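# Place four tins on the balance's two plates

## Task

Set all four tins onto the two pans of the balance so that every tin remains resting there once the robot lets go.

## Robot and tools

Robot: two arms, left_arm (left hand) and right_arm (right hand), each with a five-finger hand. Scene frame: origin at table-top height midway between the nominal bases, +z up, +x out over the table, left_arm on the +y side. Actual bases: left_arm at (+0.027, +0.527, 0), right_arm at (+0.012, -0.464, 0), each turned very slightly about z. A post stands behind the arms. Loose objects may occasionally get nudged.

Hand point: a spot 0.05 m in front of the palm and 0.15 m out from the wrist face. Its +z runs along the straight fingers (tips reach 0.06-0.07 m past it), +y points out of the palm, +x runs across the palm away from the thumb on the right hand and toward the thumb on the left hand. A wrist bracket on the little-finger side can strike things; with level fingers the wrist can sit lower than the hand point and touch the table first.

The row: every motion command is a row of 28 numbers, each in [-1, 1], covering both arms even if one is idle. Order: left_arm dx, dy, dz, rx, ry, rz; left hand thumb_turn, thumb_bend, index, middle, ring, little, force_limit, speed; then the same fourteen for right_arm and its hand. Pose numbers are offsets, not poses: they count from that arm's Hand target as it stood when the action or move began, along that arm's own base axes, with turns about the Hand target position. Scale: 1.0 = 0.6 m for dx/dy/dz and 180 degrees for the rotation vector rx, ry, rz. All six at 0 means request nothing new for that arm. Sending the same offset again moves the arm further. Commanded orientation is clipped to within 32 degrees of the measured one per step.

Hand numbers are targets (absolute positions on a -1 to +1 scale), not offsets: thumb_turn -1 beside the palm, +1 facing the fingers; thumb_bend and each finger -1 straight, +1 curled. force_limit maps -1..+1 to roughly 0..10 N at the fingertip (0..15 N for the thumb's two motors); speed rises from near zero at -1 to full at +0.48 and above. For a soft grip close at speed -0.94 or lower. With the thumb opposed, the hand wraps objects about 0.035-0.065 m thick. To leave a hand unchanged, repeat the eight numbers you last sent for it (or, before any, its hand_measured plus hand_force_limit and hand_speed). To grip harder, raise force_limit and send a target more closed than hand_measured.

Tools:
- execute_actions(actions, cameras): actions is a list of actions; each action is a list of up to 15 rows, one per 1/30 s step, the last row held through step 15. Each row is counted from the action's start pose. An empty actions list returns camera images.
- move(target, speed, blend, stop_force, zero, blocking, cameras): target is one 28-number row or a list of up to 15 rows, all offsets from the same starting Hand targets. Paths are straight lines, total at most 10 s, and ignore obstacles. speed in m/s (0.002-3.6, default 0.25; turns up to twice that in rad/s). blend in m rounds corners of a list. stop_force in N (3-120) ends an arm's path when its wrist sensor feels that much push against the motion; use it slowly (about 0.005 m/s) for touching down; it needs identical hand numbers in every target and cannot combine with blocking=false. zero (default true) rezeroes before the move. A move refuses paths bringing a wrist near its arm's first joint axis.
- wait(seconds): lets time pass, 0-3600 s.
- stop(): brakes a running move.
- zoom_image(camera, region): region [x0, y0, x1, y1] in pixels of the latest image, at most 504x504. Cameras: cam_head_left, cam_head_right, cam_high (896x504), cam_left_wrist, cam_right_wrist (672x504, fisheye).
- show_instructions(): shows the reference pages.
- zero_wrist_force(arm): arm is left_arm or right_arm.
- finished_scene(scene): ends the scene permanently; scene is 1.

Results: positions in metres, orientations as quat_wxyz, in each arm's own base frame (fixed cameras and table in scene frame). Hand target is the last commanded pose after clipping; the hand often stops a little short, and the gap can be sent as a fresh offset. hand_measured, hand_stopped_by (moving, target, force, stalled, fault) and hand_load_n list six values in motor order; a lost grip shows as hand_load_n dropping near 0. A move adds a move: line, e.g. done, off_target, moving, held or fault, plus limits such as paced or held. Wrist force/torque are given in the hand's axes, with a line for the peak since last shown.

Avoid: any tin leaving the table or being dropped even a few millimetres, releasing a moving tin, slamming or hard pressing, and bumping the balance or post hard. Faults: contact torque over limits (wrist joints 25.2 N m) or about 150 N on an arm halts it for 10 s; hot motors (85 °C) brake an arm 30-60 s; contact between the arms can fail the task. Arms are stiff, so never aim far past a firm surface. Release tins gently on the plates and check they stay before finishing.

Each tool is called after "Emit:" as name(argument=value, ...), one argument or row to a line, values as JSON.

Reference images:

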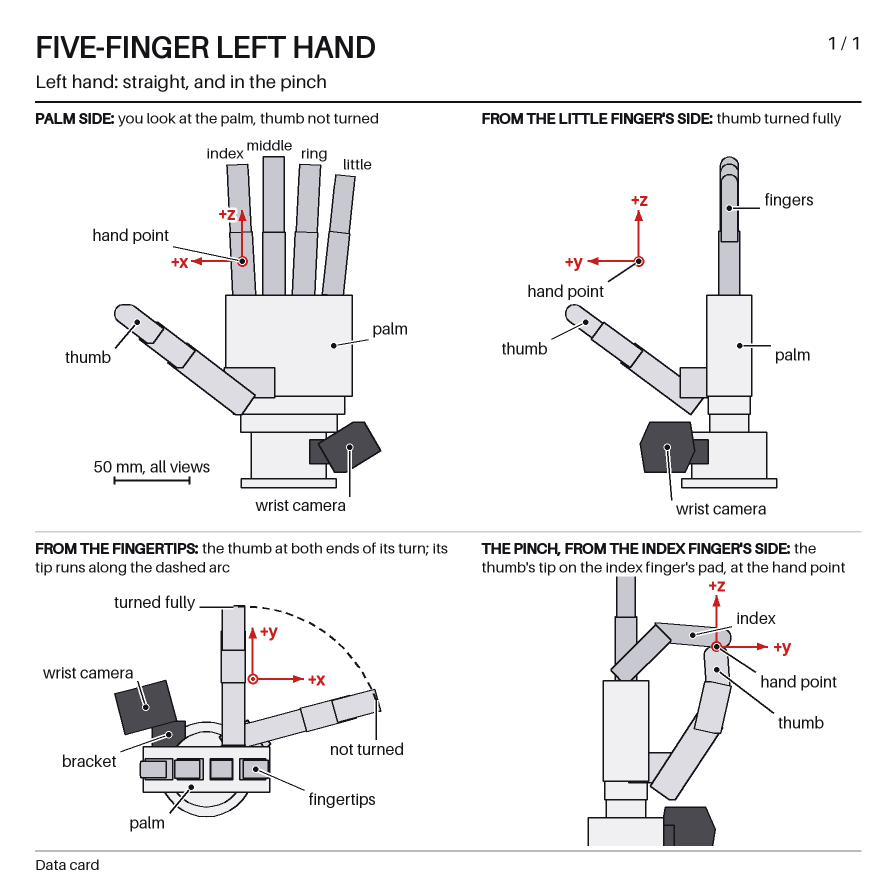

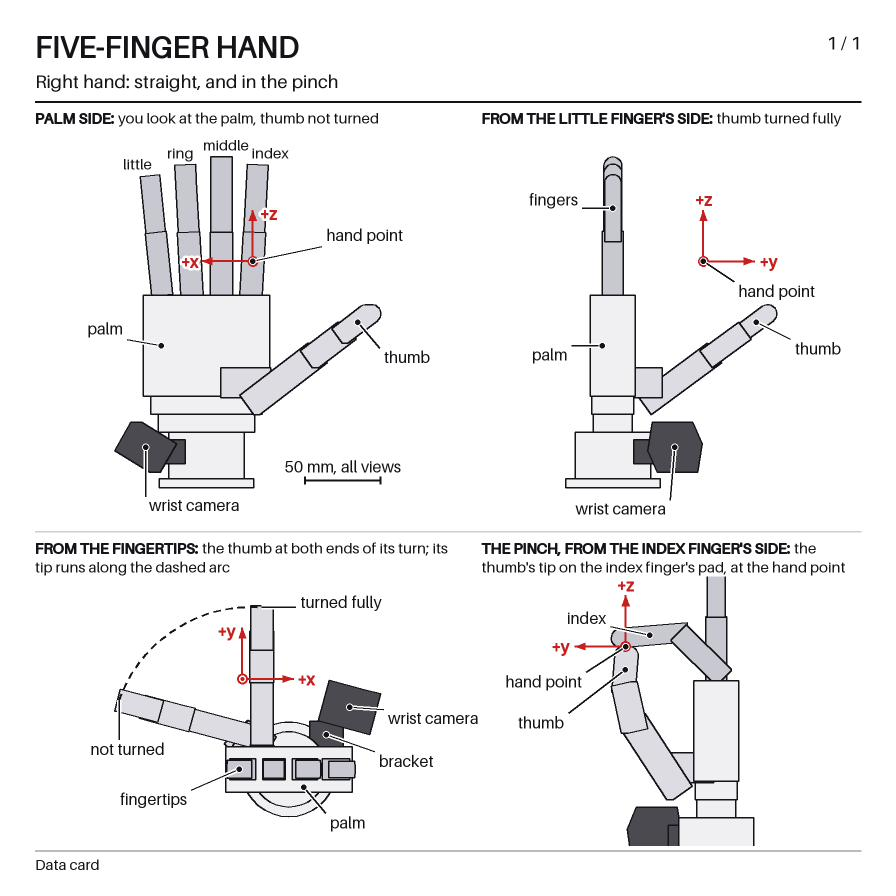

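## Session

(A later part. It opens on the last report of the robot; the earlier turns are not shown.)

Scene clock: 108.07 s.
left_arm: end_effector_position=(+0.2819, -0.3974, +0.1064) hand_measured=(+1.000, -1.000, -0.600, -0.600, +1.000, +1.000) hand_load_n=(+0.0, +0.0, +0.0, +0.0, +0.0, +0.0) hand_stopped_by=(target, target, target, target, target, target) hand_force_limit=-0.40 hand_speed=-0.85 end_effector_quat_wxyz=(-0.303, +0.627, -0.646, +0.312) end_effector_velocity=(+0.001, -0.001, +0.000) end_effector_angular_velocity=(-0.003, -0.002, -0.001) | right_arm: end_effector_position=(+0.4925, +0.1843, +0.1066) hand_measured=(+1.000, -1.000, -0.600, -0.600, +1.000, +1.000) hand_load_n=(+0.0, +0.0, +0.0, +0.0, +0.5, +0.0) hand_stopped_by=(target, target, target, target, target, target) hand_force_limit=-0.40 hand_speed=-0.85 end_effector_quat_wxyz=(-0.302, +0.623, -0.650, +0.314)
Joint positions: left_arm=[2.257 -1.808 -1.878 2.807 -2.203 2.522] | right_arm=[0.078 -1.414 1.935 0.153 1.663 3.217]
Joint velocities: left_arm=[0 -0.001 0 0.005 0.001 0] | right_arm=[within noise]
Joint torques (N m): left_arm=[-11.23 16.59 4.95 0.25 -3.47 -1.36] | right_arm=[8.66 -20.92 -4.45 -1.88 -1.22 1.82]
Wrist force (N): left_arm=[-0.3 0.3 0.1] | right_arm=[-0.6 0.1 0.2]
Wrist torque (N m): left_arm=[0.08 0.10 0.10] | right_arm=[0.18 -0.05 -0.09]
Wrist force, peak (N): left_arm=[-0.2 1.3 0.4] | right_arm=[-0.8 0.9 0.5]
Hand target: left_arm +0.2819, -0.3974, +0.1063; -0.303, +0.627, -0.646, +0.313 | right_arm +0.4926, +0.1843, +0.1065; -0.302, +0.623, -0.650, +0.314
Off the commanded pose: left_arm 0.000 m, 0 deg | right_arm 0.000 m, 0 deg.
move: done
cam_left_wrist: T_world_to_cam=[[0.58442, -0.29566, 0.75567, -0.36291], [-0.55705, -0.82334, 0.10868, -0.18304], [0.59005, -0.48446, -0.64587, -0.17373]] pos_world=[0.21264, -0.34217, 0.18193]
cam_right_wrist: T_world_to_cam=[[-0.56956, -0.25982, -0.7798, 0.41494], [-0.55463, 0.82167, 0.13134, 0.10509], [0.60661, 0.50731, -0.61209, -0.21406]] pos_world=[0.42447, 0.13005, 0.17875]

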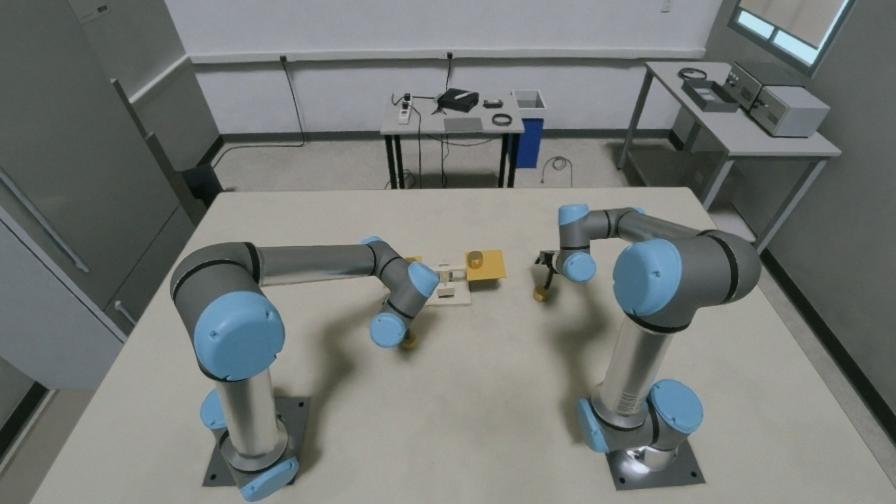

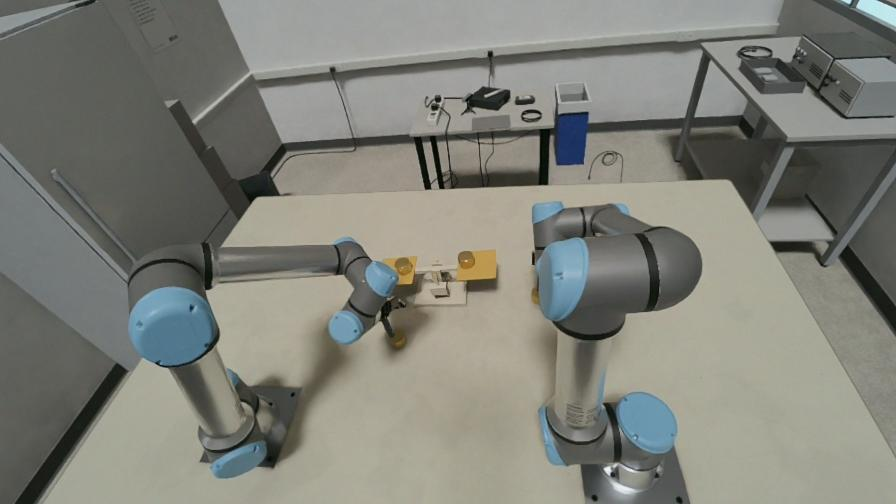

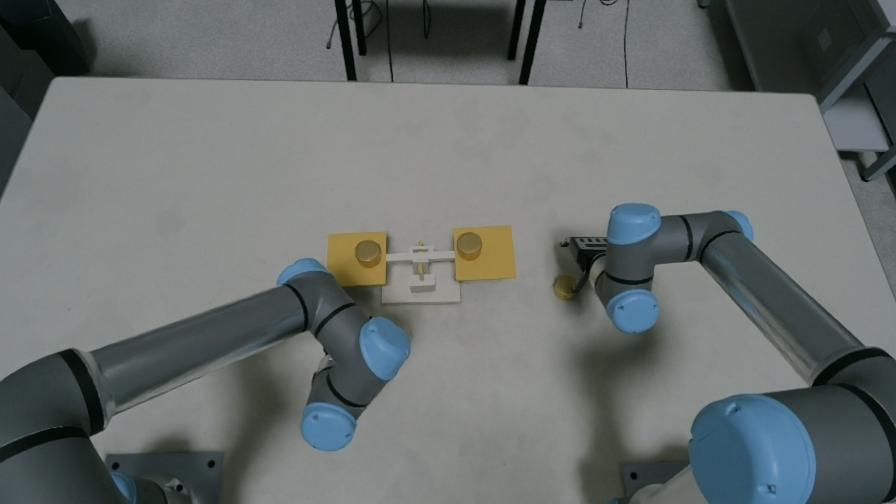

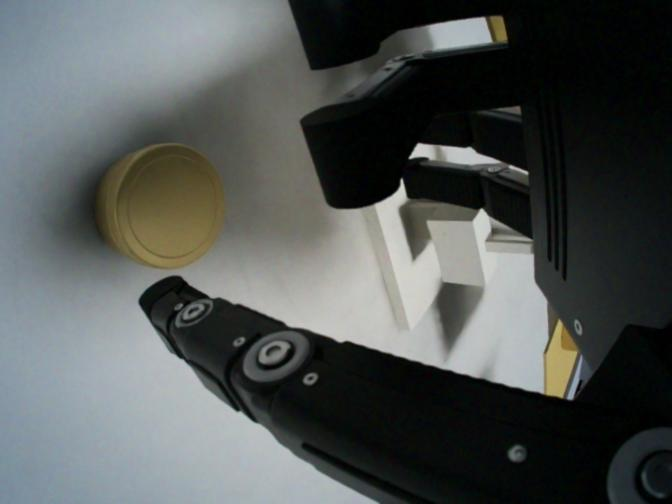

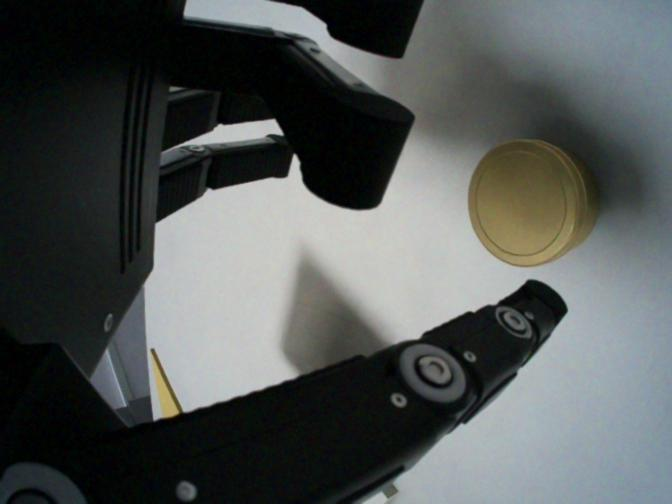

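Emit:
wait(
  seconds=0.2,
)

Emit:
wait(
  seconds=0.2,
)

Emit:
wait(
  seconds=0.2,
)

Emit:
wait(
  seconds=0.2,
)

Emit:
move(
  target=[-0.002,0,-0.13,0,0,0,1,-1,-0.6,-0.6,1,1,-0.4,-0.6,-0.004,0,-0.13,0,0,0,1,-1,-0.6,-0.6,1,1,-0.4,-0.6],
  speed=0.08,
  stop_force=8,
)

Emit:
move(
  target=[0,0,0,0,0,0,1,-0.75,-0.6,-0.6,1,1,-0.6,-0.8,0,0,0,0,0,0,1,-0.75,-0.6,-0.6,1,1,-0.6,-0.8],
)

Emit:
move(
  target=[0,0,0,0,0,0,1,-0.75,0.3,0.3,1,1,-0.4,-0.93,0,0,0,0,0,0,1,-0.75,0.3,0.3,1,1,-0.4,-0.93],
  cameras=["cam_left_wrist","cam_right_wrist"],
)

Scene clock: 109.30 s.
left_arm: end_effector_position=(+0.2819, -0.3974, +0.1063) hand_measured=(+1.000, -1.000, -0.600, -0.600, +1.000, +1.000) hand_load_n=(+0.0, +0.0, +0.0, +0.0, +0.0, +0.0) hand_stopped_by=(target, target, target, target, target, target) hand_force_limit=-0.40 hand_speed=-0.85 end_effector_quat_wxyz=(-0.303, +0.627, -0.646, +0.313) | right_arm: end_effector_position=(+0.4926, +0.1843, +0.1065) hand_measured=(+1.000, -1.000, -0.600, -0.600, +1.000, +1.000) hand_load_n=(+0.0, +0.0, +0.0, -0.5, +0.0, +0.5) hand_stopped_by=(target, target, target, target, target, target) hand_force_limit=-0.40 hand_speed=-0.85 end_effector_quat_wxyz=(-0.302, +0.623, -0.650, +0.314)
Joint positions: left_arm=[2.257 -1.808 -1.878 2.808 -2.203 2.522] | right_arm=[0.078 -1.414 1.935 0.153 1.663 3.217]
Joint torques (N m): left_arm=[-11.1 16.84 6.08 0.49 -3.57 -1.39] | right_arm=[8.56 -19.18 -4.75 -1.75 -0.44 1.78]
Wrist force (N): left_arm=[-0.5 0.5 -0.1] | right_arm=[-0.5 -0.2 -0.1]
Wrist torque (N m): left_arm=[0.13 0.12 0.09] | right_arm=[0.17 -0.06 -0.10]
Wrist force, peak (N): left_arm=[-0.5 0.5 0.2] | right_arm=[-0.9 0.1 -0.1]
Hand target: left_arm +0.2819, -0.3974, +0.1063; -0.303, +0.627, -0.646, +0.313 | right_arm +0.4926, +0.1843, +0.1065; -0.302, +0.623, -0.650, +0.314
Off the commanded pose: left_arm 0.000 m, 0 deg | right_arm 0.000 m, 0 deg.
wait: 0.20 s; at rest from the start

Scene clock: 109.50 s.
left_arm: end_effector_position=(+0.2819, -0.3974, +0.1063) hand_measured=(+1.000, -1.000, -0.600, -0.600, +1.000, +1.000) hand_load_n=(+0.0, +0.0, +0.0, +0.0, +0.0, +0.0) hand_stopped_by=(target, target, target, target, target, target) hand_force_limit=-0.40 hand_speed=-0.85 end_effector_quat_wxyz=(-0.303, +0.627, -0.646, +0.313) | right_arm: end_effector_position=(+0.4926, +0.1843, +0.1065) hand_measured=(+1.000, -1.000, -0.600, -0.600, +1.000, +1.000) hand_load_n=(+0.0, +0.0, +0.0, +0.0, +0.0, +0.0) hand_stopped_by=(target, target, target, target, target, target) hand_force_limit=-0.40 hand_speed=-0.85 end_effector_quat_wxyz=(-0.302, +0.623, -0.650, +0.314)
Joint positions: left_arm=[2.257 -1.808 -1.878 2.808 -2.203 2.522] | right_arm=[0.078 -1.414 1.935 0.153 1.663 3.217]
Joint torques (N m): left_arm=[-11.16 16.76 6.12 0.41 -3.48 -1.37] | right_arm=[8.94 -19.52 -5.43 -1.64 -0.59 1.69]
Wrist force (N): left_arm=[-0.2 0.5 0.0] | right_arm=[-0.6 0.1 0.1]
Wrist torque (N m): left_arm=[0.12 0.09 0.10] | right_arm=[0.19 -0.05 -0.09]
Wrist force, peak (N): left_arm=[-0.2 0.6 0.0] | right_arm=[-0.8 0.4 0.3]
Hand target: left_arm +0.2819, -0.3974, +0.1063; -0.303, +0.627, -0.646, +0.313 | right_arm +0.4926, +0.1843, +0.1065; -0.302, +0.623, -0.650, +0.314
Off the commanded pose: left_arm 0.000 m, 0 deg | right_arm 0.000 m, 0 deg.
wait: 0.20 s; at rest by 0.17 s

Scene clock: 109.70 s.
left_arm: end_effector_position=(+0.2819, -0.3974, +0.1063) hand_measured=(+1.000, -1.000, -0.600, -0.600, +1.000, +1.000) hand_load_n=(+0.0, +0.0, -0.5, +0.0, +0.0, +0.0) hand_stopped_by=(target, target, target, target, target, target) hand_force_limit=-0.40 hand_speed=-0.85 end_effector_quat_wxyz=(-0.303, +0.627, -0.646, +0.313) | right_arm: end_effector_position=(+0.4926, +0.1843, +0.1065) hand_measured=(+1.000, -1.000, -0.600, -0.600, +1.000, +1.000) hand_load_n=(+0.0, +0.0, +0.0, +0.0, +0.0, +0.0) hand_stopped_by=(target, target, target, target, target, target) hand_force_limit=-0.40 hand_speed=-0.85 end_effector_quat_wxyz=(-0.302, +0.623, -0.650, +0.314)
Joint positions: left_arm=[2.257 -1.808 -1.878 2.808 -2.203 2.522] | right_arm=[0.078 -1.414 1.935 0.153 1.663 3.217]
Joint torques (N m): left_arm=[-10.4 16.68 6.29 0.36 -3.54 -1.24] | right_arm=[9.44 -18.83 -5.46 -1.7 -0.45 1.86]
Wrist force (N): left_arm=[-0.2 0.3 0.2] | right_arm=[-0.9 -0.1 -0.1]
Wrist torque (N m): left_arm=[0.09 0.09 0.11] | right_arm=[0.18 0.00 -0.11]
Wrist force, peak (N): left_arm=[-0.4 0.4 0.0] | right_arm=[-0.9 -0.1 -0.1]
Hand target: left_arm +0.2819, -0.3974, +0.1063; -0.303, +0.627, -0.646, +0.313 | right_arm +0.4926, +0.1843, +0.1065; -0.302, +0.623, -0.650, +0.314
Off the commanded pose: left_arm 0.000 m, 0 deg | right_arm 0.000 m, 0 deg.
wait: 0.20 s; at rest by 0.17 s

Scene clock: 109.90 s.
left_arm: end_effector_position=(+0.2819, -0.3974, +0.1063) hand_measured=(+1.000, -1.000, -0.600, -0.600, +1.000, +1.000) hand_load_n=(+0.0, +0.0, +0.0, +0.0, +0.0, +0.0) hand_stopped_by=(target, target, target, target, target, target) hand_force_limit=-0.40 hand_speed=-0.85 end_effector_quat_wxyz=(-0.303, +0.627, -0.646, +0.313) | right_arm: end_effector_position=(+0.4926, +0.1843, +0.1065) hand_measured=(+1.000, -1.000, -0.600, -0.600, +1.000, +1.000) hand_load_n=(+0.0, +0.0, +0.0, +0.0, +0.0, +0.5) hand_stopped_by=(target, target, target, target, target, target) hand_force_limit=-0.40 hand_speed=-0.85 end_effector_quat_wxyz=(-0.302, +0.623, -0.650, +0.314)
Joint positions: left_arm=[2.257 -1.808 -1.878 2.808 -2.203 2.522] | right_arm=[0.078 -1.414 1.935 0.153 1.663 3.217]
Joint torques (N m): left_arm=[-10.62 16.86 6.11 0.41 -3.57 -1.31] | right_arm=[9.05 -18.91 -5.18 -1.81 -0.27 1.82]
Wrist force (N): left_arm=[0.1 0.2 0.0] | right_arm=[-0.6 0.0 -0.1]
Wrist torque (N m): left_arm=[0.08 0.02 0.13] | right_arm=[0.18 -0.04 -0.10]
Wrist force, peak (N): left_arm=[-0.4 0.2 0.0] | right_arm=[-0.8 0.3 0.1]
Hand target: left_arm +0.2819, -0.3974, +0.1063; -0.303, +0.627, -0.646, +0.313 | right_arm +0.4926, +0.1843, +0.1065; -0.302, +0.623, -0.650, +0.314
Off the commanded pose: left_arm 0.000 m, 0 deg | right_arm 0.000 m, 0 deg.
wait: 0.20 s; at rest by 0.17 s

Scene clock: 112.13 s.
left_arm: end_effector_position=(+0.2807, -0.3974, +0.0283) hand_measured=(+1.000, -1.000, -0.600, -0.600, +1.000, +1.000) hand_load_n=(+0.0, +0.0, +0.0, +0.0, +0.0, +0.0) hand_stopped_by=(target, target, target, target, target, target) hand_force_limit=-0.40 hand_speed=-0.60 end_effector_quat_wxyz=(-0.303, +0.627, -0.646, +0.313) | right_arm: end_effector_position=(+0.4902, +0.1843, +0.0285) hand_measured=(+1.000, -1.000, -0.600, -0.600, +1.000, +1.000) hand_load_n=(+0.0, +0.0, +0.0, +0.0, +0.0, +0.0) hand_stopped_by=(target, target, target, target, target, target) hand_force_limit=-0.40 hand_speed=-0.60 end_effector_quat_wxyz=(-0.302, +0.623, -0.650, +0.314)
Joint positions: left_arm=[2.255 -1.925 -1.965 3.01 -2.205 2.52] | right_arm=[0.079 -1.301 2.036 -0.062 1.664 3.217]
Joint torques (N m): left_arm=[-11.03 18.65 4.27 0.4 -3.49 0.78] | right_arm=[8.54 -21.56 -2.59 -1.84 2.01 1.73]
Wrist force (N): left_arm=[-0.3 0.1 0.1] | right_arm=[-1.0 0.1 -0.1]
Wrist torque (N m): left_arm=[0.05 0.10 0.10] | right_arm=[0.20 0.01 -0.15]
Wrist force, peak (N): left_arm=[-0.5 0.7 0.1] | right_arm=[-1.2 -0.1 0.0]
Hand target: left_arm +0.2807, -0.3974, +0.0283; -0.303, +0.627, -0.646, +0.313 | right_arm +0.4902, +0.1843, +0.0285; -0.302, +0.623, -0.650, +0.314
Off the commanded pose: left_arm 0.000 m, 0 deg | right_arm 0.000 m, 0 deg.
move: done

Scene clock: 113.27 s.
left_arm: end_effector_position=(+0.2807, -0.3974, +0.0283) hand_measured=(+1.000, -0.750, -0.600, -0.600, +1.000, +1.000) hand_load_n=(+0.0, +0.0, +0.0, +0.0, +0.0, +0.0) hand_stopped_by=(target, target, target, target, target, target) hand_force_limit=-0.60 hand_speed=-0.80 end_effector_quat_wxyz=(-0.303, +0.627, -0.646, +0.313) | right_arm: end_effector_position=(+0.4902, +0.1843, +0.0285) hand_measured=(+1.000, -0.750, -0.600, -0.600, +1.000, +1.000) hand_load_n=(+0.0, +0.0, +0.0, +0.0, +0.0, +0.0) hand_stopped_by=(target, target, target, target, target, target) hand_force_limit=-0.60 hand_speed=-0.80 end_effector_quat_wxyz=(-0.302, +0.623, -0.650, +0.314)
Joint positions: left_arm=[2.255 -1.925 -1.965 3.01 -2.205 2.52] | right_arm=[0.079 -1.301 2.036 -0.062 1.664 3.217]
Joint torques (N m): left_arm=[-11.05 18.51 3.84 0.45 -3.26 0.85] | right_arm=[9.23 -21.81 -1.7 -1.59 1.9 1.78]
Wrist force (N): left_arm=[-0.5 0.3 0.1] | right_arm=[-0.6 0.1 0.0]
Wrist torque (N m): left_arm=[0.08 0.12 0.09] | right_arm=[0.20 -0.04 -0.13]
Wrist force, peak (N): left_arm=[-0.4 0.5 0.2] | right_arm=[-0.9 -0.2 -0.3]
Hand target: left_arm +0.2807, -0.3974, +0.0283; -0.303, +0.627, -0.646, +0.313 | right_arm +0.4902, +0.1843, +0.0285; -0.302, +0.623, -0.650, +0.314
Off the commanded pose: left_arm 0.000 m, 0 deg | right_arm 0.000 m, 0 deg.
move: done

Scene clock: 116.80 s.
left_arm: end_effector_position=(+0.2807, -0.3974, +0.0283) hand_measured=(+1.000, -0.750, +0.042, -0.050, +1.000, +1.000) hand_load_n=(+0.0, +3.5, +2.0, +2.0, +0.0, +0.0) hand_stopped_by=(target, target, force, force, target, target) hand_force_limit=-0.40 hand_speed=-0.93 end_effector_quat_wxyz=(-0.303, +0.627, -0.646, +0.313) | right_arm: end_effector_position=(+0.4902, +0.1843, +0.0285) hand_measured=(+1.000, -0.752, +0.022, -0.038, +1.000, +1.000) hand_load_n=(+0.0, +3.5, +3.5, +2.0, +0.0, +0.0) hand_stopped_by=(target, target, force, force, target, target) hand_force_limit=-0.40 hand_speed=-0.93 end_effector_quat_wxyz=(-0.302, +0.623, -0.650, +0.314)
Joint positions: left_arm=[2.255 -1.925 -1.965 3.01 -2.205 2.52] | right_arm=[0.079 -1.301 2.036 -0.062 1.664 3.217]
Joint torques (N m): left_arm=[-11.15 18.8 4.51 0.17 -2.88 0.78] | right_arm=[8.19 -22.49 -3.6 -1.18 1.9 1.6]
Wrist force (N): left_arm=[-0.3 0.8 0.2] | right_arm=[-1.3 -3.5 -1.3]
Wrist torque (N m): left_arm=[0.14 0.10 0.08] | right_arm=[-0.11 0.06 -0.22]
Wrist force, peak (N): left_arm=[0.3 -1.1 -0.6] | right_arm=[-1.3 -3.5 -1.3]
Hand target: left_arm +0.2807, -0.3974, +0.0283; -0.303, +0.627, -0.646, +0.313 | right_arm +0.4902, +0.1843, +0.0285; -0.302, +0.623, -0.650, +0.314
Off the commanded pose: left_arm 0.000 m, 0 deg | right_arm 0.000 m, 0 deg.
move: done
cam_left_wrist: T_world_to_cam=[[0.58434, -0.29567, 0.75573, -0.30319], [-0.55709, -0.82332, 0.10864, -0.1752], [0.59008, -0.48449, -0.64581, -0.22349]] pos_world=[0.21144, -0.34217, 0.10383]
cam_right_wrist: T_world_to_cam=[[-0.56946, -0.25986, -0.77986, 0.35267], [-0.5547, 0.82163, 0.13127, 0.11397], [0.60665, 0.50734, -0.61203, -0.26048]] pos_world=[0.42207, 0.13015, 0.10065]

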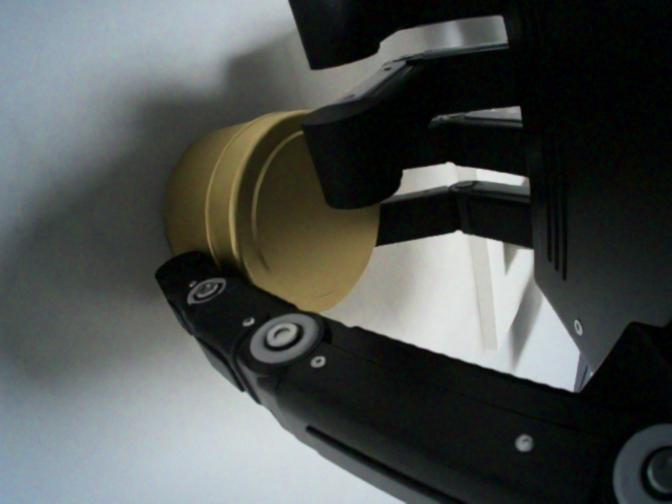

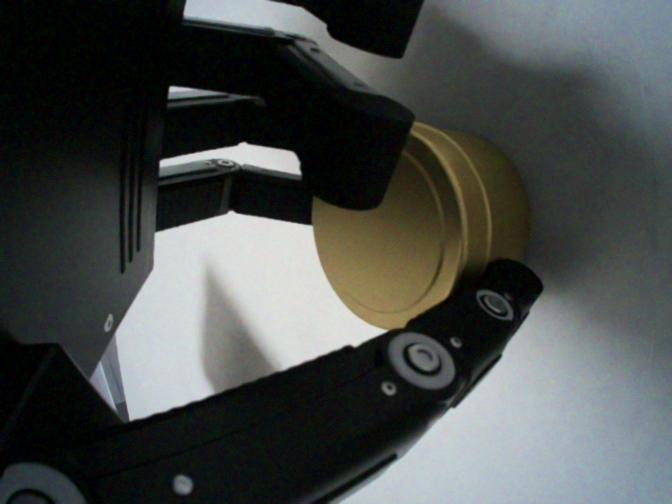

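Emit:
move(
  target=[0,0,0.12,0,0,0,1,-0.75,0.3,0.3,1,1,-0.4,-0.93,0,0,0.12,0,0,0,1,-0.75,0.3,0.3,1,1,-0.4,-0.93],
  speed=0.08,
  cameras=["cam_left_wrist","cam_right_wrist"],
)

Emit:
wait(
  seconds=0.2,
)

Emit:
wait(
  seconds=0.2,
)

Emit:
wait(
  seconds=0.2,
)

Emit:
wait(
  seconds=0.2,
)

Emit:
wait(
  seconds=0.2,
)

Emit:
wait(
  seconds=0.2,
)

Scene clock: 119.63 s.
left_arm: end_effector_position=(+0.2807, -0.3974, +0.1002) hand_measured=(+1.000, -0.750, +0.042, -0.050, +1.000, +1.000) hand_load_n=(+0.0, +3.5, +2.5, +2.0, +0.0, +0.0) hand_stopped_by=(target, target, force, force, target, target) hand_force_limit=-0.40 hand_speed=-0.93 end_effector_quat_wxyz=(-0.303, +0.627, -0.646, +0.313) | right_arm: end_effector_position=(+0.4902, +0.1843, +0.1004) hand_measured=(+1.000, -0.752, +0.022, -0.038, +1.000, +1.000) hand_load_n=(+0.0, +4.0, +2.0, +2.0, +0.0, +0.0) hand_stopped_by=(target, target, force, force, target, target) hand_force_limit=-0.40 hand_speed=-0.93 end_effector_quat_wxyz=(-0.302, +0.623, -0.650, +0.314)
Joint positions: left_arm=[2.255 -1.815 -1.887 2.823 -2.205 2.52] | right_arm=[0.079 -1.411 1.95 0.135 1.664 3.217]
Joint torques (N m): left_arm=[3.29 31.06 25.83 -2.15 -0.21 -1.27] | right_arm=[-6.01 -33.25 -32.85 2.8 -0.31 -1.02]
Wrist force (N): left_arm=[-0.1 0.8 0.4] | right_arm=[-0.4 0.3 0.3]
Wrist torque (N m): left_arm=[0.12 0.07 0.06] | right_arm=[0.19 -0.08 -0.12]
Wrist force, peak (N): left_arm=[-0.3 1.2 0.6] | right_arm=[-1.4 -3.7 -1.5]
Hand target: left_arm +0.2807, -0.3974, +0.1003; -0.303, +0.627, -0.646, +0.313 | right_arm +0.4902, +0.1843, +0.1005; -0.302, +0.623, -0.650, +0.314
Off the commanded pose: left_arm 0.000 m, 0 deg | right_arm 0.000 m, 0 deg.
move: done
cam_left_wrist: T_world_to_cam=[[0.58434, -0.29567, 0.75573, -0.35752], [-0.55709, -0.82332, 0.10864, -0.18302], [0.59008, -0.48449, -0.64581, -0.17706]] pos_world=[0.21144, -0.34217, 0.17573]
cam_right_wrist: T_world_to_cam=[[-0.56944, -0.25981, -0.7799, 0.40865], [-0.55465, 0.82167, 0.13125, 0.10453], [0.60671, 0.50731, -0.61199, -0.21657]] pos_world=[0.42207, 0.13015, 0.17245]

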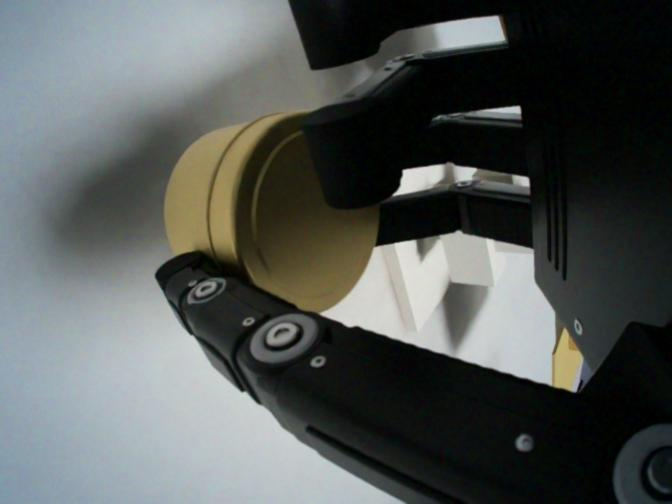

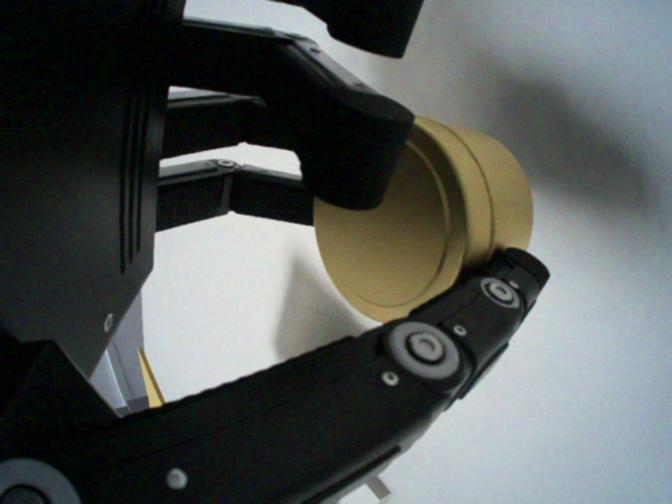

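Scene clock: 119.83 s.
left_arm: end_effector_position=(+0.2807, -0.3974, +0.1002) hand_measured=(+1.000, -0.750, +0.042, -0.050, +1.000, +1.000) hand_load_n=(+0.0, +3.5, +2.0, +2.0, +0.0, +0.0) hand_stopped_by=(target, target, force, force, target, target) hand_force_limit=-0.40 hand_speed=-0.93 end_effector_quat_wxyz=(-0.303, +0.627, -0.646, +0.313) | right_arm: end_effector_position=(+0.4902, +0.1843, +0.1004) hand_measured=(+1.000, -0.752, +0.022, -0.038, +1.000, +1.000) hand_load_n=(+0.0, +4.5, +2.5, +2.0, +0.0, +0.0) hand_stopped_by=(target, target, force, force, target, target) hand_force_limit=-0.40 hand_speed=-0.93 end_effector_quat_wxyz=(-0.302, +0.623, -0.650, +0.314)
Joint positions: left_arm=[2.255 -1.815 -1.887 2.822 -2.205 2.52] | right_arm=[0.079 -1.411 1.95 0.135 1.664 3.217]
Joint torques (N m): left_arm=[1.98 31.53 25.09 -2.09 -1.37 -1.41] | right_arm=[-6.25 -33.19 -32.05 2.79 -0.88 -1.15]
Wrist force (N): left_arm=[-0.2 0.8 0.5] | right_arm=[-0.6 0.4 0.7]
Wrist torque (N m): left_arm=[0.13 0.09 0.05] | right_arm=[0.16 -0.07 -0.13]
Wrist force, peak (N): left_arm=[-0.2 0.8 0.5] | right_arm=[-0.8 0.6 0.3]
Hand target: left_arm +0.2807, -0.3974, +0.1003; -0.303, +0.627, -0.646, +0.313 | right_arm +0.4902, +0.1843, +0.1005; -0.302, +0.623, -0.650, +0.314
Off the commanded pose: left_arm 0.000 m, 0 deg | right_arm 0.000 m, 0 deg.
wait: 0.20 s; at rest by 0.17 s

Scene clock: 120.03 s.
left_arm: end_effector_position=(+0.2807, -0.3974, +0.1003) hand_measured=(+1.000, -0.750, +0.042, -0.050, +1.000, +1.000) hand_load_n=(+0.0, +3.5, +2.0, +2.0, +0.0, +0.0) hand_stopped_by=(target, target, force, force, target, target) hand_force_limit=-0.40 hand_speed=-0.93 end_effector_quat_wxyz=(-0.303, +0.627, -0.646, +0.313) | right_arm: end_effector_position=(+0.4902, +0.1843, +0.1005) hand_measured=(+1.000, -0.752, +0.022, -0.038, +1.000, +1.000) hand_load_n=(+0.0, +4.5, +2.0, +2.5, +0.0, +0.0) hand_stopped_by=(target, target, force, force, target, target) hand_force_limit=-0.40 hand_speed=-0.93 end_effector_quat_wxyz=(-0.302, +0.623, -0.650, +0.314)
Joint positions: left_arm=[2.255 -1.815 -1.887 2.822 -2.205 2.52] | right_arm=[0.079 -1.411 1.95 0.135 1.664 3.217]
Joint torques (N m): left_arm=[-0.13 31.45 24.54 -2.19 -2.61 -1.41] | right_arm=[-6.16 -33.17 -32.15 2.64 -1.25 -1.15]
Wrist force (N): left_arm=[-0.1 0.5 0.3] | right_arm=[-0.3 0.5 0.2]
Wrist torque (N m): left_arm=[0.08 0.07 0.07] | right_arm=[0.22 -0.10 -0.10]
Wrist force, peak (N): left_arm=[-0.3 0.9 0.2] | right_arm=[-0.7 0.8 0.1]
Hand target: left_arm +0.2807, -0.3974, +0.1003; -0.303, +0.627, -0.646, +0.313 | right_arm +0.4902, +0.1843, +0.1005; -0.302, +0.623, -0.650, +0.314
Off the commanded pose: left_arm 0.000 m, 0 deg | right_arm 0.000 m, 0 deg.
wait: 0.20 s; at rest by 0.17 s

Scene clock: 120.23 s.
left_arm: end_effector_position=(+0.2807, -0.3974, +0.1003) hand_measured=(+1.000, -0.750, +0.042, -0.050, +1.000, +1.000) hand_load_n=(+0.0, +3.5, +2.5, +2.0, +0.0, +0.0) hand_stopped_by=(target, target, force, force, target, target) hand_force_limit=-0.40 hand_speed=-0.93 end_effector_quat_wxyz=(-0.303, +0.627, -0.646, +0.313) | right_arm: end_effector_position=(+0.4902, +0.1843, +0.1005) hand_measured=(+1.000, -0.752, +0.022, -0.038, +1.000, +1.000) hand_load_n=(+0.0, +4.5, +2.0, +2.0, +0.0, +0.0) hand_stopped_by=(target, target, force, force, target, target) hand_force_limit=-0.40 hand_speed=-0.93 end_effector_quat_wxyz=(-0.302, +0.623, -0.650, +0.314)
Joint positions: left_arm=[2.255 -1.815 -1.887 2.822 -2.205 2.52] | right_arm=[0.079 -1.411 1.95 0.135 1.664 3.217]
Joint torques (N m): left_arm=[-1.57 31.19 24.92 -2.21 -3.26 -1.39] | right_arm=[-7.08 -33.92 -31.97 2.76 -1.18 -1.27]
Wrist force (N): left_arm=[-0.2 0.5 0.3] | right_arm=[-0.6 0.6 0.4]
Wrist torque (N m): left_arm=[0.09 0.09 0.06] | right_arm=[0.22 -0.05 -0.11]
Wrist force, peak (N): left_arm=[-0.5 1.0 0.3] | right_arm=[-0.6 0.7 0.7]
Hand target: left_arm +0.2807, -0.3974, +0.1003; -0.303, +0.627, -0.646, +0.313 | right_arm +0.4902, +0.1843, +0.1005; -0.302, +0.623, -0.650, +0.314
Off the commanded pose: left_arm 0.000 m, 0 deg | right_arm 0.000 m, 0 deg.
wait: 0.20 s; at rest by 0.17 s

Scene clock: 120.43 s.
left_arm: end_effector_position=(+0.2807, -0.3974, +0.1003) hand_measured=(+1.000, -0.750, +0.042, -0.050, +1.000, +1.000) hand_load_n=(+0.0, +3.5, +2.0, +2.0, +0.0, +0.0) hand_stopped_by=(target, target, force, force, target, target) hand_force_limit=-0.40 hand_speed=-0.93 end_effector_quat_wxyz=(-0.303, +0.627, -0.646, +0.313) | right_arm: end_effector_position=(+0.4902, +0.1843, +0.1005) hand_measured=(+1.000, -0.752, +0.022, -0.038, +1.000, +1.000) hand_load_n=(+0.0, +4.5, +2.5, +2.5, +0.0, +0.0) hand_stopped_by=(target, target, force, force, target, target) hand_force_limit=-0.40 hand_speed=-0.93 end_effector_quat_wxyz=(-0.302, +0.623, -0.650, +0.314)
Joint positions: left_arm=[2.255 -1.815 -1.887 2.822 -2.205 2.52] | right_arm=[0.079 -1.411 1.95 0.135 1.664 3.217]
Joint torques (N m): left_arm=[-3.41 31.18 25.12 -2.15 -3.35 -1.44] | right_arm=[-6.65 -33.78 -31.69 2.71 -1.24 -1.25]
Wrist force (N): left_arm=[-0.2 0.6 0.4] | right_arm=[-0.6 0.6 0.2]
Wrist torque (N m): left_arm=[0.09 0.09 0.06] | right_arm=[0.22 -0.05 -0.13]
Wrist force, peak (N): left_arm=[-0.3 0.9 0.4] | right_arm=[-0.7 0.8 0.3]
Hand target: left_arm +0.2807, -0.3974, +0.1003; -0.303, +0.627, -0.646, +0.313 | right_arm +0.4902, +0.1843, +0.1005; -0.302, +0.623, -0.650, +0.314
Off the commanded pose: left_arm 0.000 m, 0 deg | right_arm 0.000 m, 0 deg.
wait: 0.20 s; at rest by 0.17 s

Scene clock: 120.63 s.
left_arm: end_effector_position=(+0.2807, -0.3974, +0.1003) hand_measured=(+1.000, -0.750, +0.042, -0.050, +1.000, +1.000) hand_load_n=(+0.0, +3.5, +2.0, +1.5, +0.0, +0.0) hand_stopped_by=(target, target, force, force, target, target) hand_force_limit=-0.40 hand_speed=-0.93 end_effector_quat_wxyz=(-0.303, +0.627, -0.646, +0.313) | right_arm: end_effector_position=(+0.4902, +0.1843, +0.1005) hand_measured=(+1.000, -0.752, +0.022, -0.038, +1.000, +1.000) hand_load_n=(+0.0, +4.5, +2.0, +2.5, +0.0, +0.0) hand_stopped_by=(target, target, force, force, target, target) hand_force_limit=-0.40 hand_speed=-0.93 end_effector_quat_wxyz=(-0.302, +0.623, -0.650, +0.314)
Joint positions: left_arm=[2.255 -1.815 -1.887 2.822 -2.205 2.52] | right_arm=[0.079 -1.411 1.95 0.135 1.664 3.217]
Joint torques (N m): left_arm=[-5.28 30.98 24.9 -2.15 -3.42 -1.35] | right_arm=[-5.94 -33.76 -31.4 2.61 -1.21 -1.1]
Wrist force (N): left_arm=[0.0 0.7 0.2] | right_arm=[-0.6 0.6 0.5]
Wrist torque (N m): left_arm=[0.12 0.06 0.06] | right_arm=[0.21 -0.05 -0.12]
Wrist force, peak (N): left_arm=[-0.1 0.9 0.3] | right_arm=[-0.8 0.9 0.2]
Hand target: left_arm +0.2807, -0.3974, +0.1003; -0.303, +0.627, -0.646, +0.313 | right_arm +0.4902, +0.1843, +0.1005; -0.302, +0.623, -0.650, +0.314
Off the commanded pose: left_arm 0.000 m, 0 deg | right_arm 0.000 m, 0 deg.
wait: 0.20 s; at rest by 0.17 s

Scene clock: 120.83 s.
left_arm: end_effector_position=(+0.2807, -0.3974, +0.1003) hand_measured=(+1.000, -0.750, +0.042, -0.050, +1.000, +1.000) hand_load_n=(+0.0, +3.5, +2.5, +2.0, +0.0, +0.0) hand_stopped_by=(target, target, force, force, target, target) hand_force_limit=-0.40 hand_speed=-0.93 end_effector_quat_wxyz=(-0.303, +0.627, -0.646, +0.313) | right_arm: end_effector_position=(+0.4902, +0.1843, +0.1005) hand_measured=(+1.000, -0.752, +0.022, -0.038, +1.000, +1.000) hand_load_n=(+0.0, +4.0, +2.0, +2.0, +0.0, +0.0) hand_stopped_by=(target, target, force, force, target, target) hand_force_limit=-0.40 hand_speed=-0.93 end_effector_quat_wxyz=(-0.302, +0.623, -0.650, +0.314)
Joint positions: left_arm=[2.255 -1.815 -1.887 2.822 -2.205 2.52] | right_arm=[0.079 -1.411 1.95 0.135 1.664 3.217]
Joint torques (N m): left_arm=[-6.28 31.84 24.85 -2.15 -3.38 -1.47] | right_arm=[-6.9 -33.3 -32.21 2.65 -1.12 -1.33]
Wrist force (N): left_arm=[-0.4 0.6 0.1] | right_arm=[-0.6 0.7 0.2]
Wrist torque (N m): left_arm=[0.13 0.11 0.05] | right_arm=[0.24 -0.06 -0.12]
Wrist force, peak (N): left_arm=[-0.1 0.9 0.3] | right_arm=[-0.7 0.7 0.4]
Hand target: left_arm +0.2807, -0.3974, +0.1003; -0.303, +0.627, -0.646, +0.313 | right_arm +0.4902, +0.1843, +0.1005; -0.302, +0.623, -0.650, +0.314
Off the commanded pose: left_arm 0.000 m, 0 deg | right_arm 0.000 m, 0 deg.
wait: 0.20 s; at rest by 0.17 s

Emit:
move(
  target=[
    [0,0,0.2162,0,0,0,1,-0.75,0.3,0.3,1,1,-0.4,-0.93,0,0,0.2158,0,0,0,1,-0.75,0.3,0.3,1,1,-0.4,-0.93],
    [0.3225,0.0715,0.2162,0,0,0,1,-0.75,0.3,0.3,1,1,-0.4,-0.93,0.058,0.272,0.2158,0,0,0,1,-0.75,0.3,0.3,1,1,-0.4,-0.93],
  ],
  speed=0.12,
  blend=[0.03,0],
  cameras=["all"],
)

Emit:
zoom_image(
  camera="cam_head_left",
  region=[350, 200, 550, 320],
)

Emit:
zoom_image(
  camera="cam_head_right",
  region=[350, 200, 550, 320],
)

Scene clock: 124.60 s.
left_arm: end_effector_position=(+0.4741, -0.3545, +0.2300) hand_measured=(+1.000, -0.750, +0.042, -0.050, +1.000, +1.000) hand_load_n=(+0.0, +3.5, +2.5, +2.0, +0.0, +0.0) hand_stopped_by=(target, target, force, force, target, target) hand_force_limit=-0.40 hand_speed=-0.93 end_effector_quat_wxyz=(-0.303, +0.627, -0.646, +0.313) | right_arm: end_effector_position=(+0.5249, +0.3474, +0.2299) hand_measured=(+1.000, -0.752, +0.022, -0.038, +1.000, +1.000) hand_load_n=(+0.0, +4.5, +2.0, +2.0, +0.0, +0.0) hand_stopped_by=(target, target, force, force, target, target) hand_force_limit=-0.40 hand_speed=-0.93 end_effector_quat_wxyz=(-0.302, +0.623, -0.650, +0.314)
Joint positions: left_arm=[2.653 -1.829 -1.483 2.588 -1.925 2.844] | right_arm=[0.447 -1.218 1.357 0.592 1.946 3.461]
Joint torques (N m): left_arm=[8.7 22.05 26.95 -1.61 2.56 1.14] | right_arm=[8.06 -30.83 -33.22 2.98 2.15 1.71]
Wrist force (N): left_arm=[-0.2 0.8 0.4] | right_arm=[-0.5 0.5 0.2]
Wrist torque (N m): left_arm=[0.12 0.09 -0.11] | right_arm=[0.22 -0.07 -0.22]
Wrist force, peak (N): left_arm=[-0.2 1.3 0.7] | right_arm=[-0.8 1.1 0.7]
Hand target: left_arm +0.4742, -0.3545, +0.2300; -0.303, +0.627, -0.646, +0.313 | right_arm +0.5250, +0.3475, +0.2300; -0.302, +0.623, -0.650, +0.314
Off the commanded pose: left_arm 0.000 m, 0 deg | right_arm 0.000 m, 0 deg.
move: done
cam_left_wrist: T_world_to_cam=[[0.58431, -0.29564, 0.75577, -0.55593], [-0.55705, -0.82334, 0.1086, -0.05407], [0.59015, -0.48446, -0.64577, -0.1866]] pos_world=[0.40484, -0.29927, 0.30553]
cam_right_wrist: T_world_to_cam=[[-0.56946, -0.25983, -0.77988, 0.57192], [-0.55474, 0.8216, 0.13133, -0.02716], [0.60662, 0.50741, -0.612, -0.2411]] pos_world=[0.45687, 0.29325, 0.30205]

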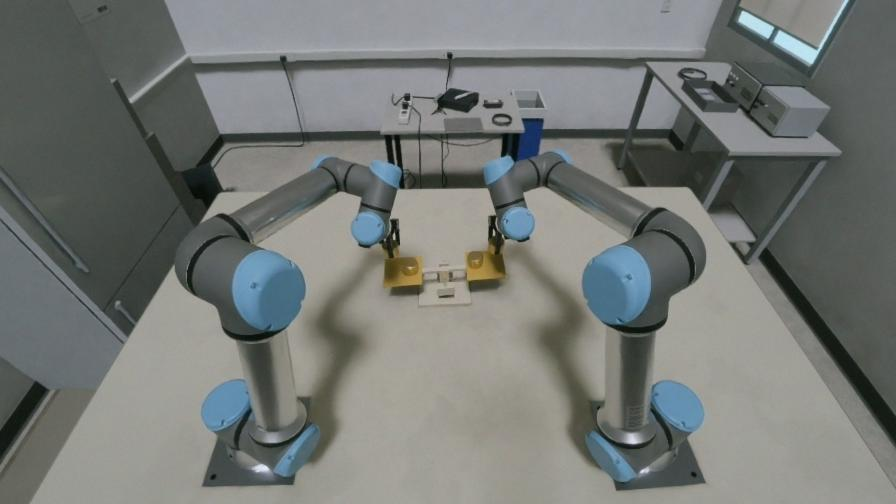

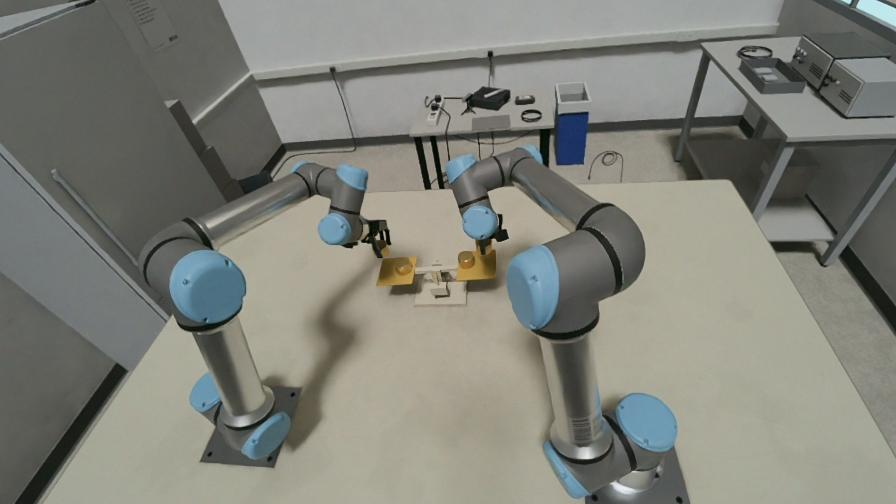

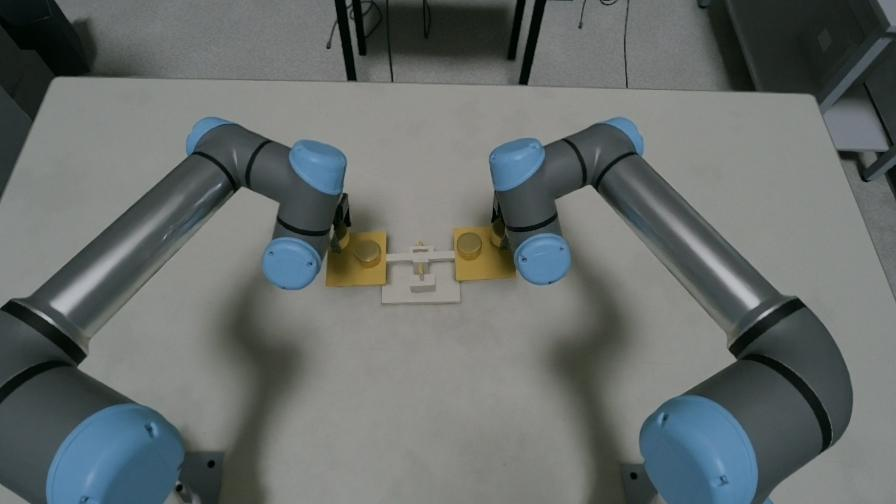

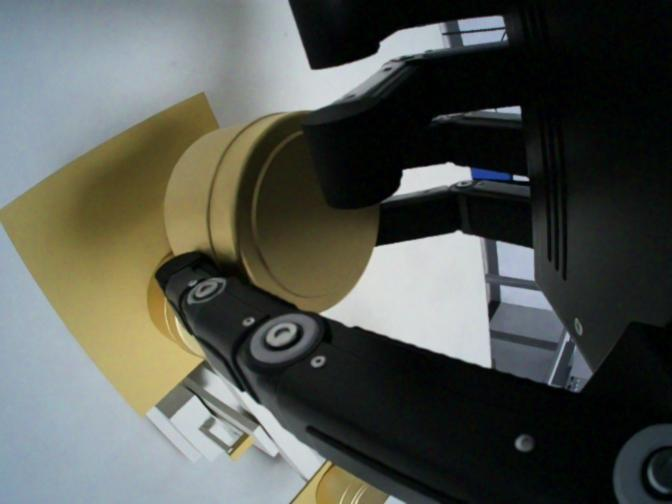

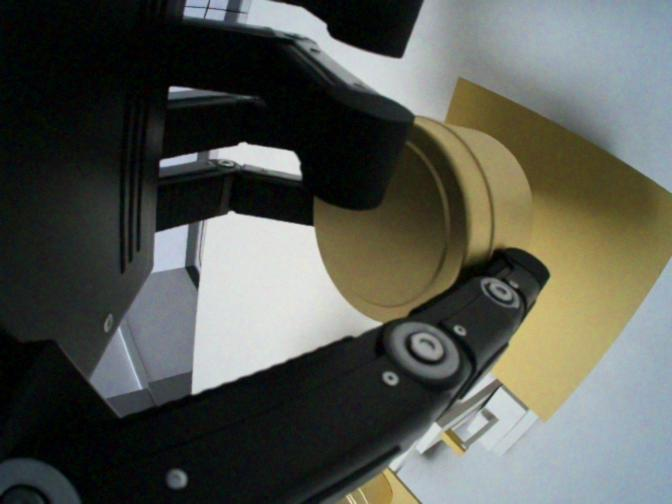

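Scaled by 2.520 from the camera's image (finer frame: 1280x720).

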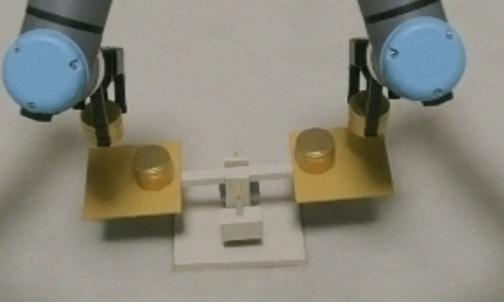

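Scaled by 2.520 from the camera's image (finer frame: 1280x720).

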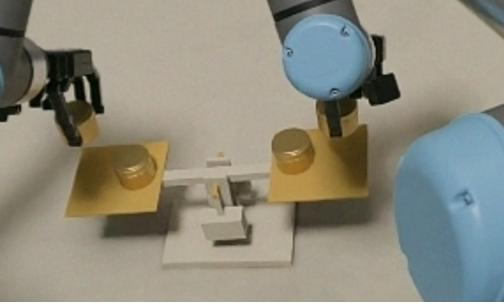

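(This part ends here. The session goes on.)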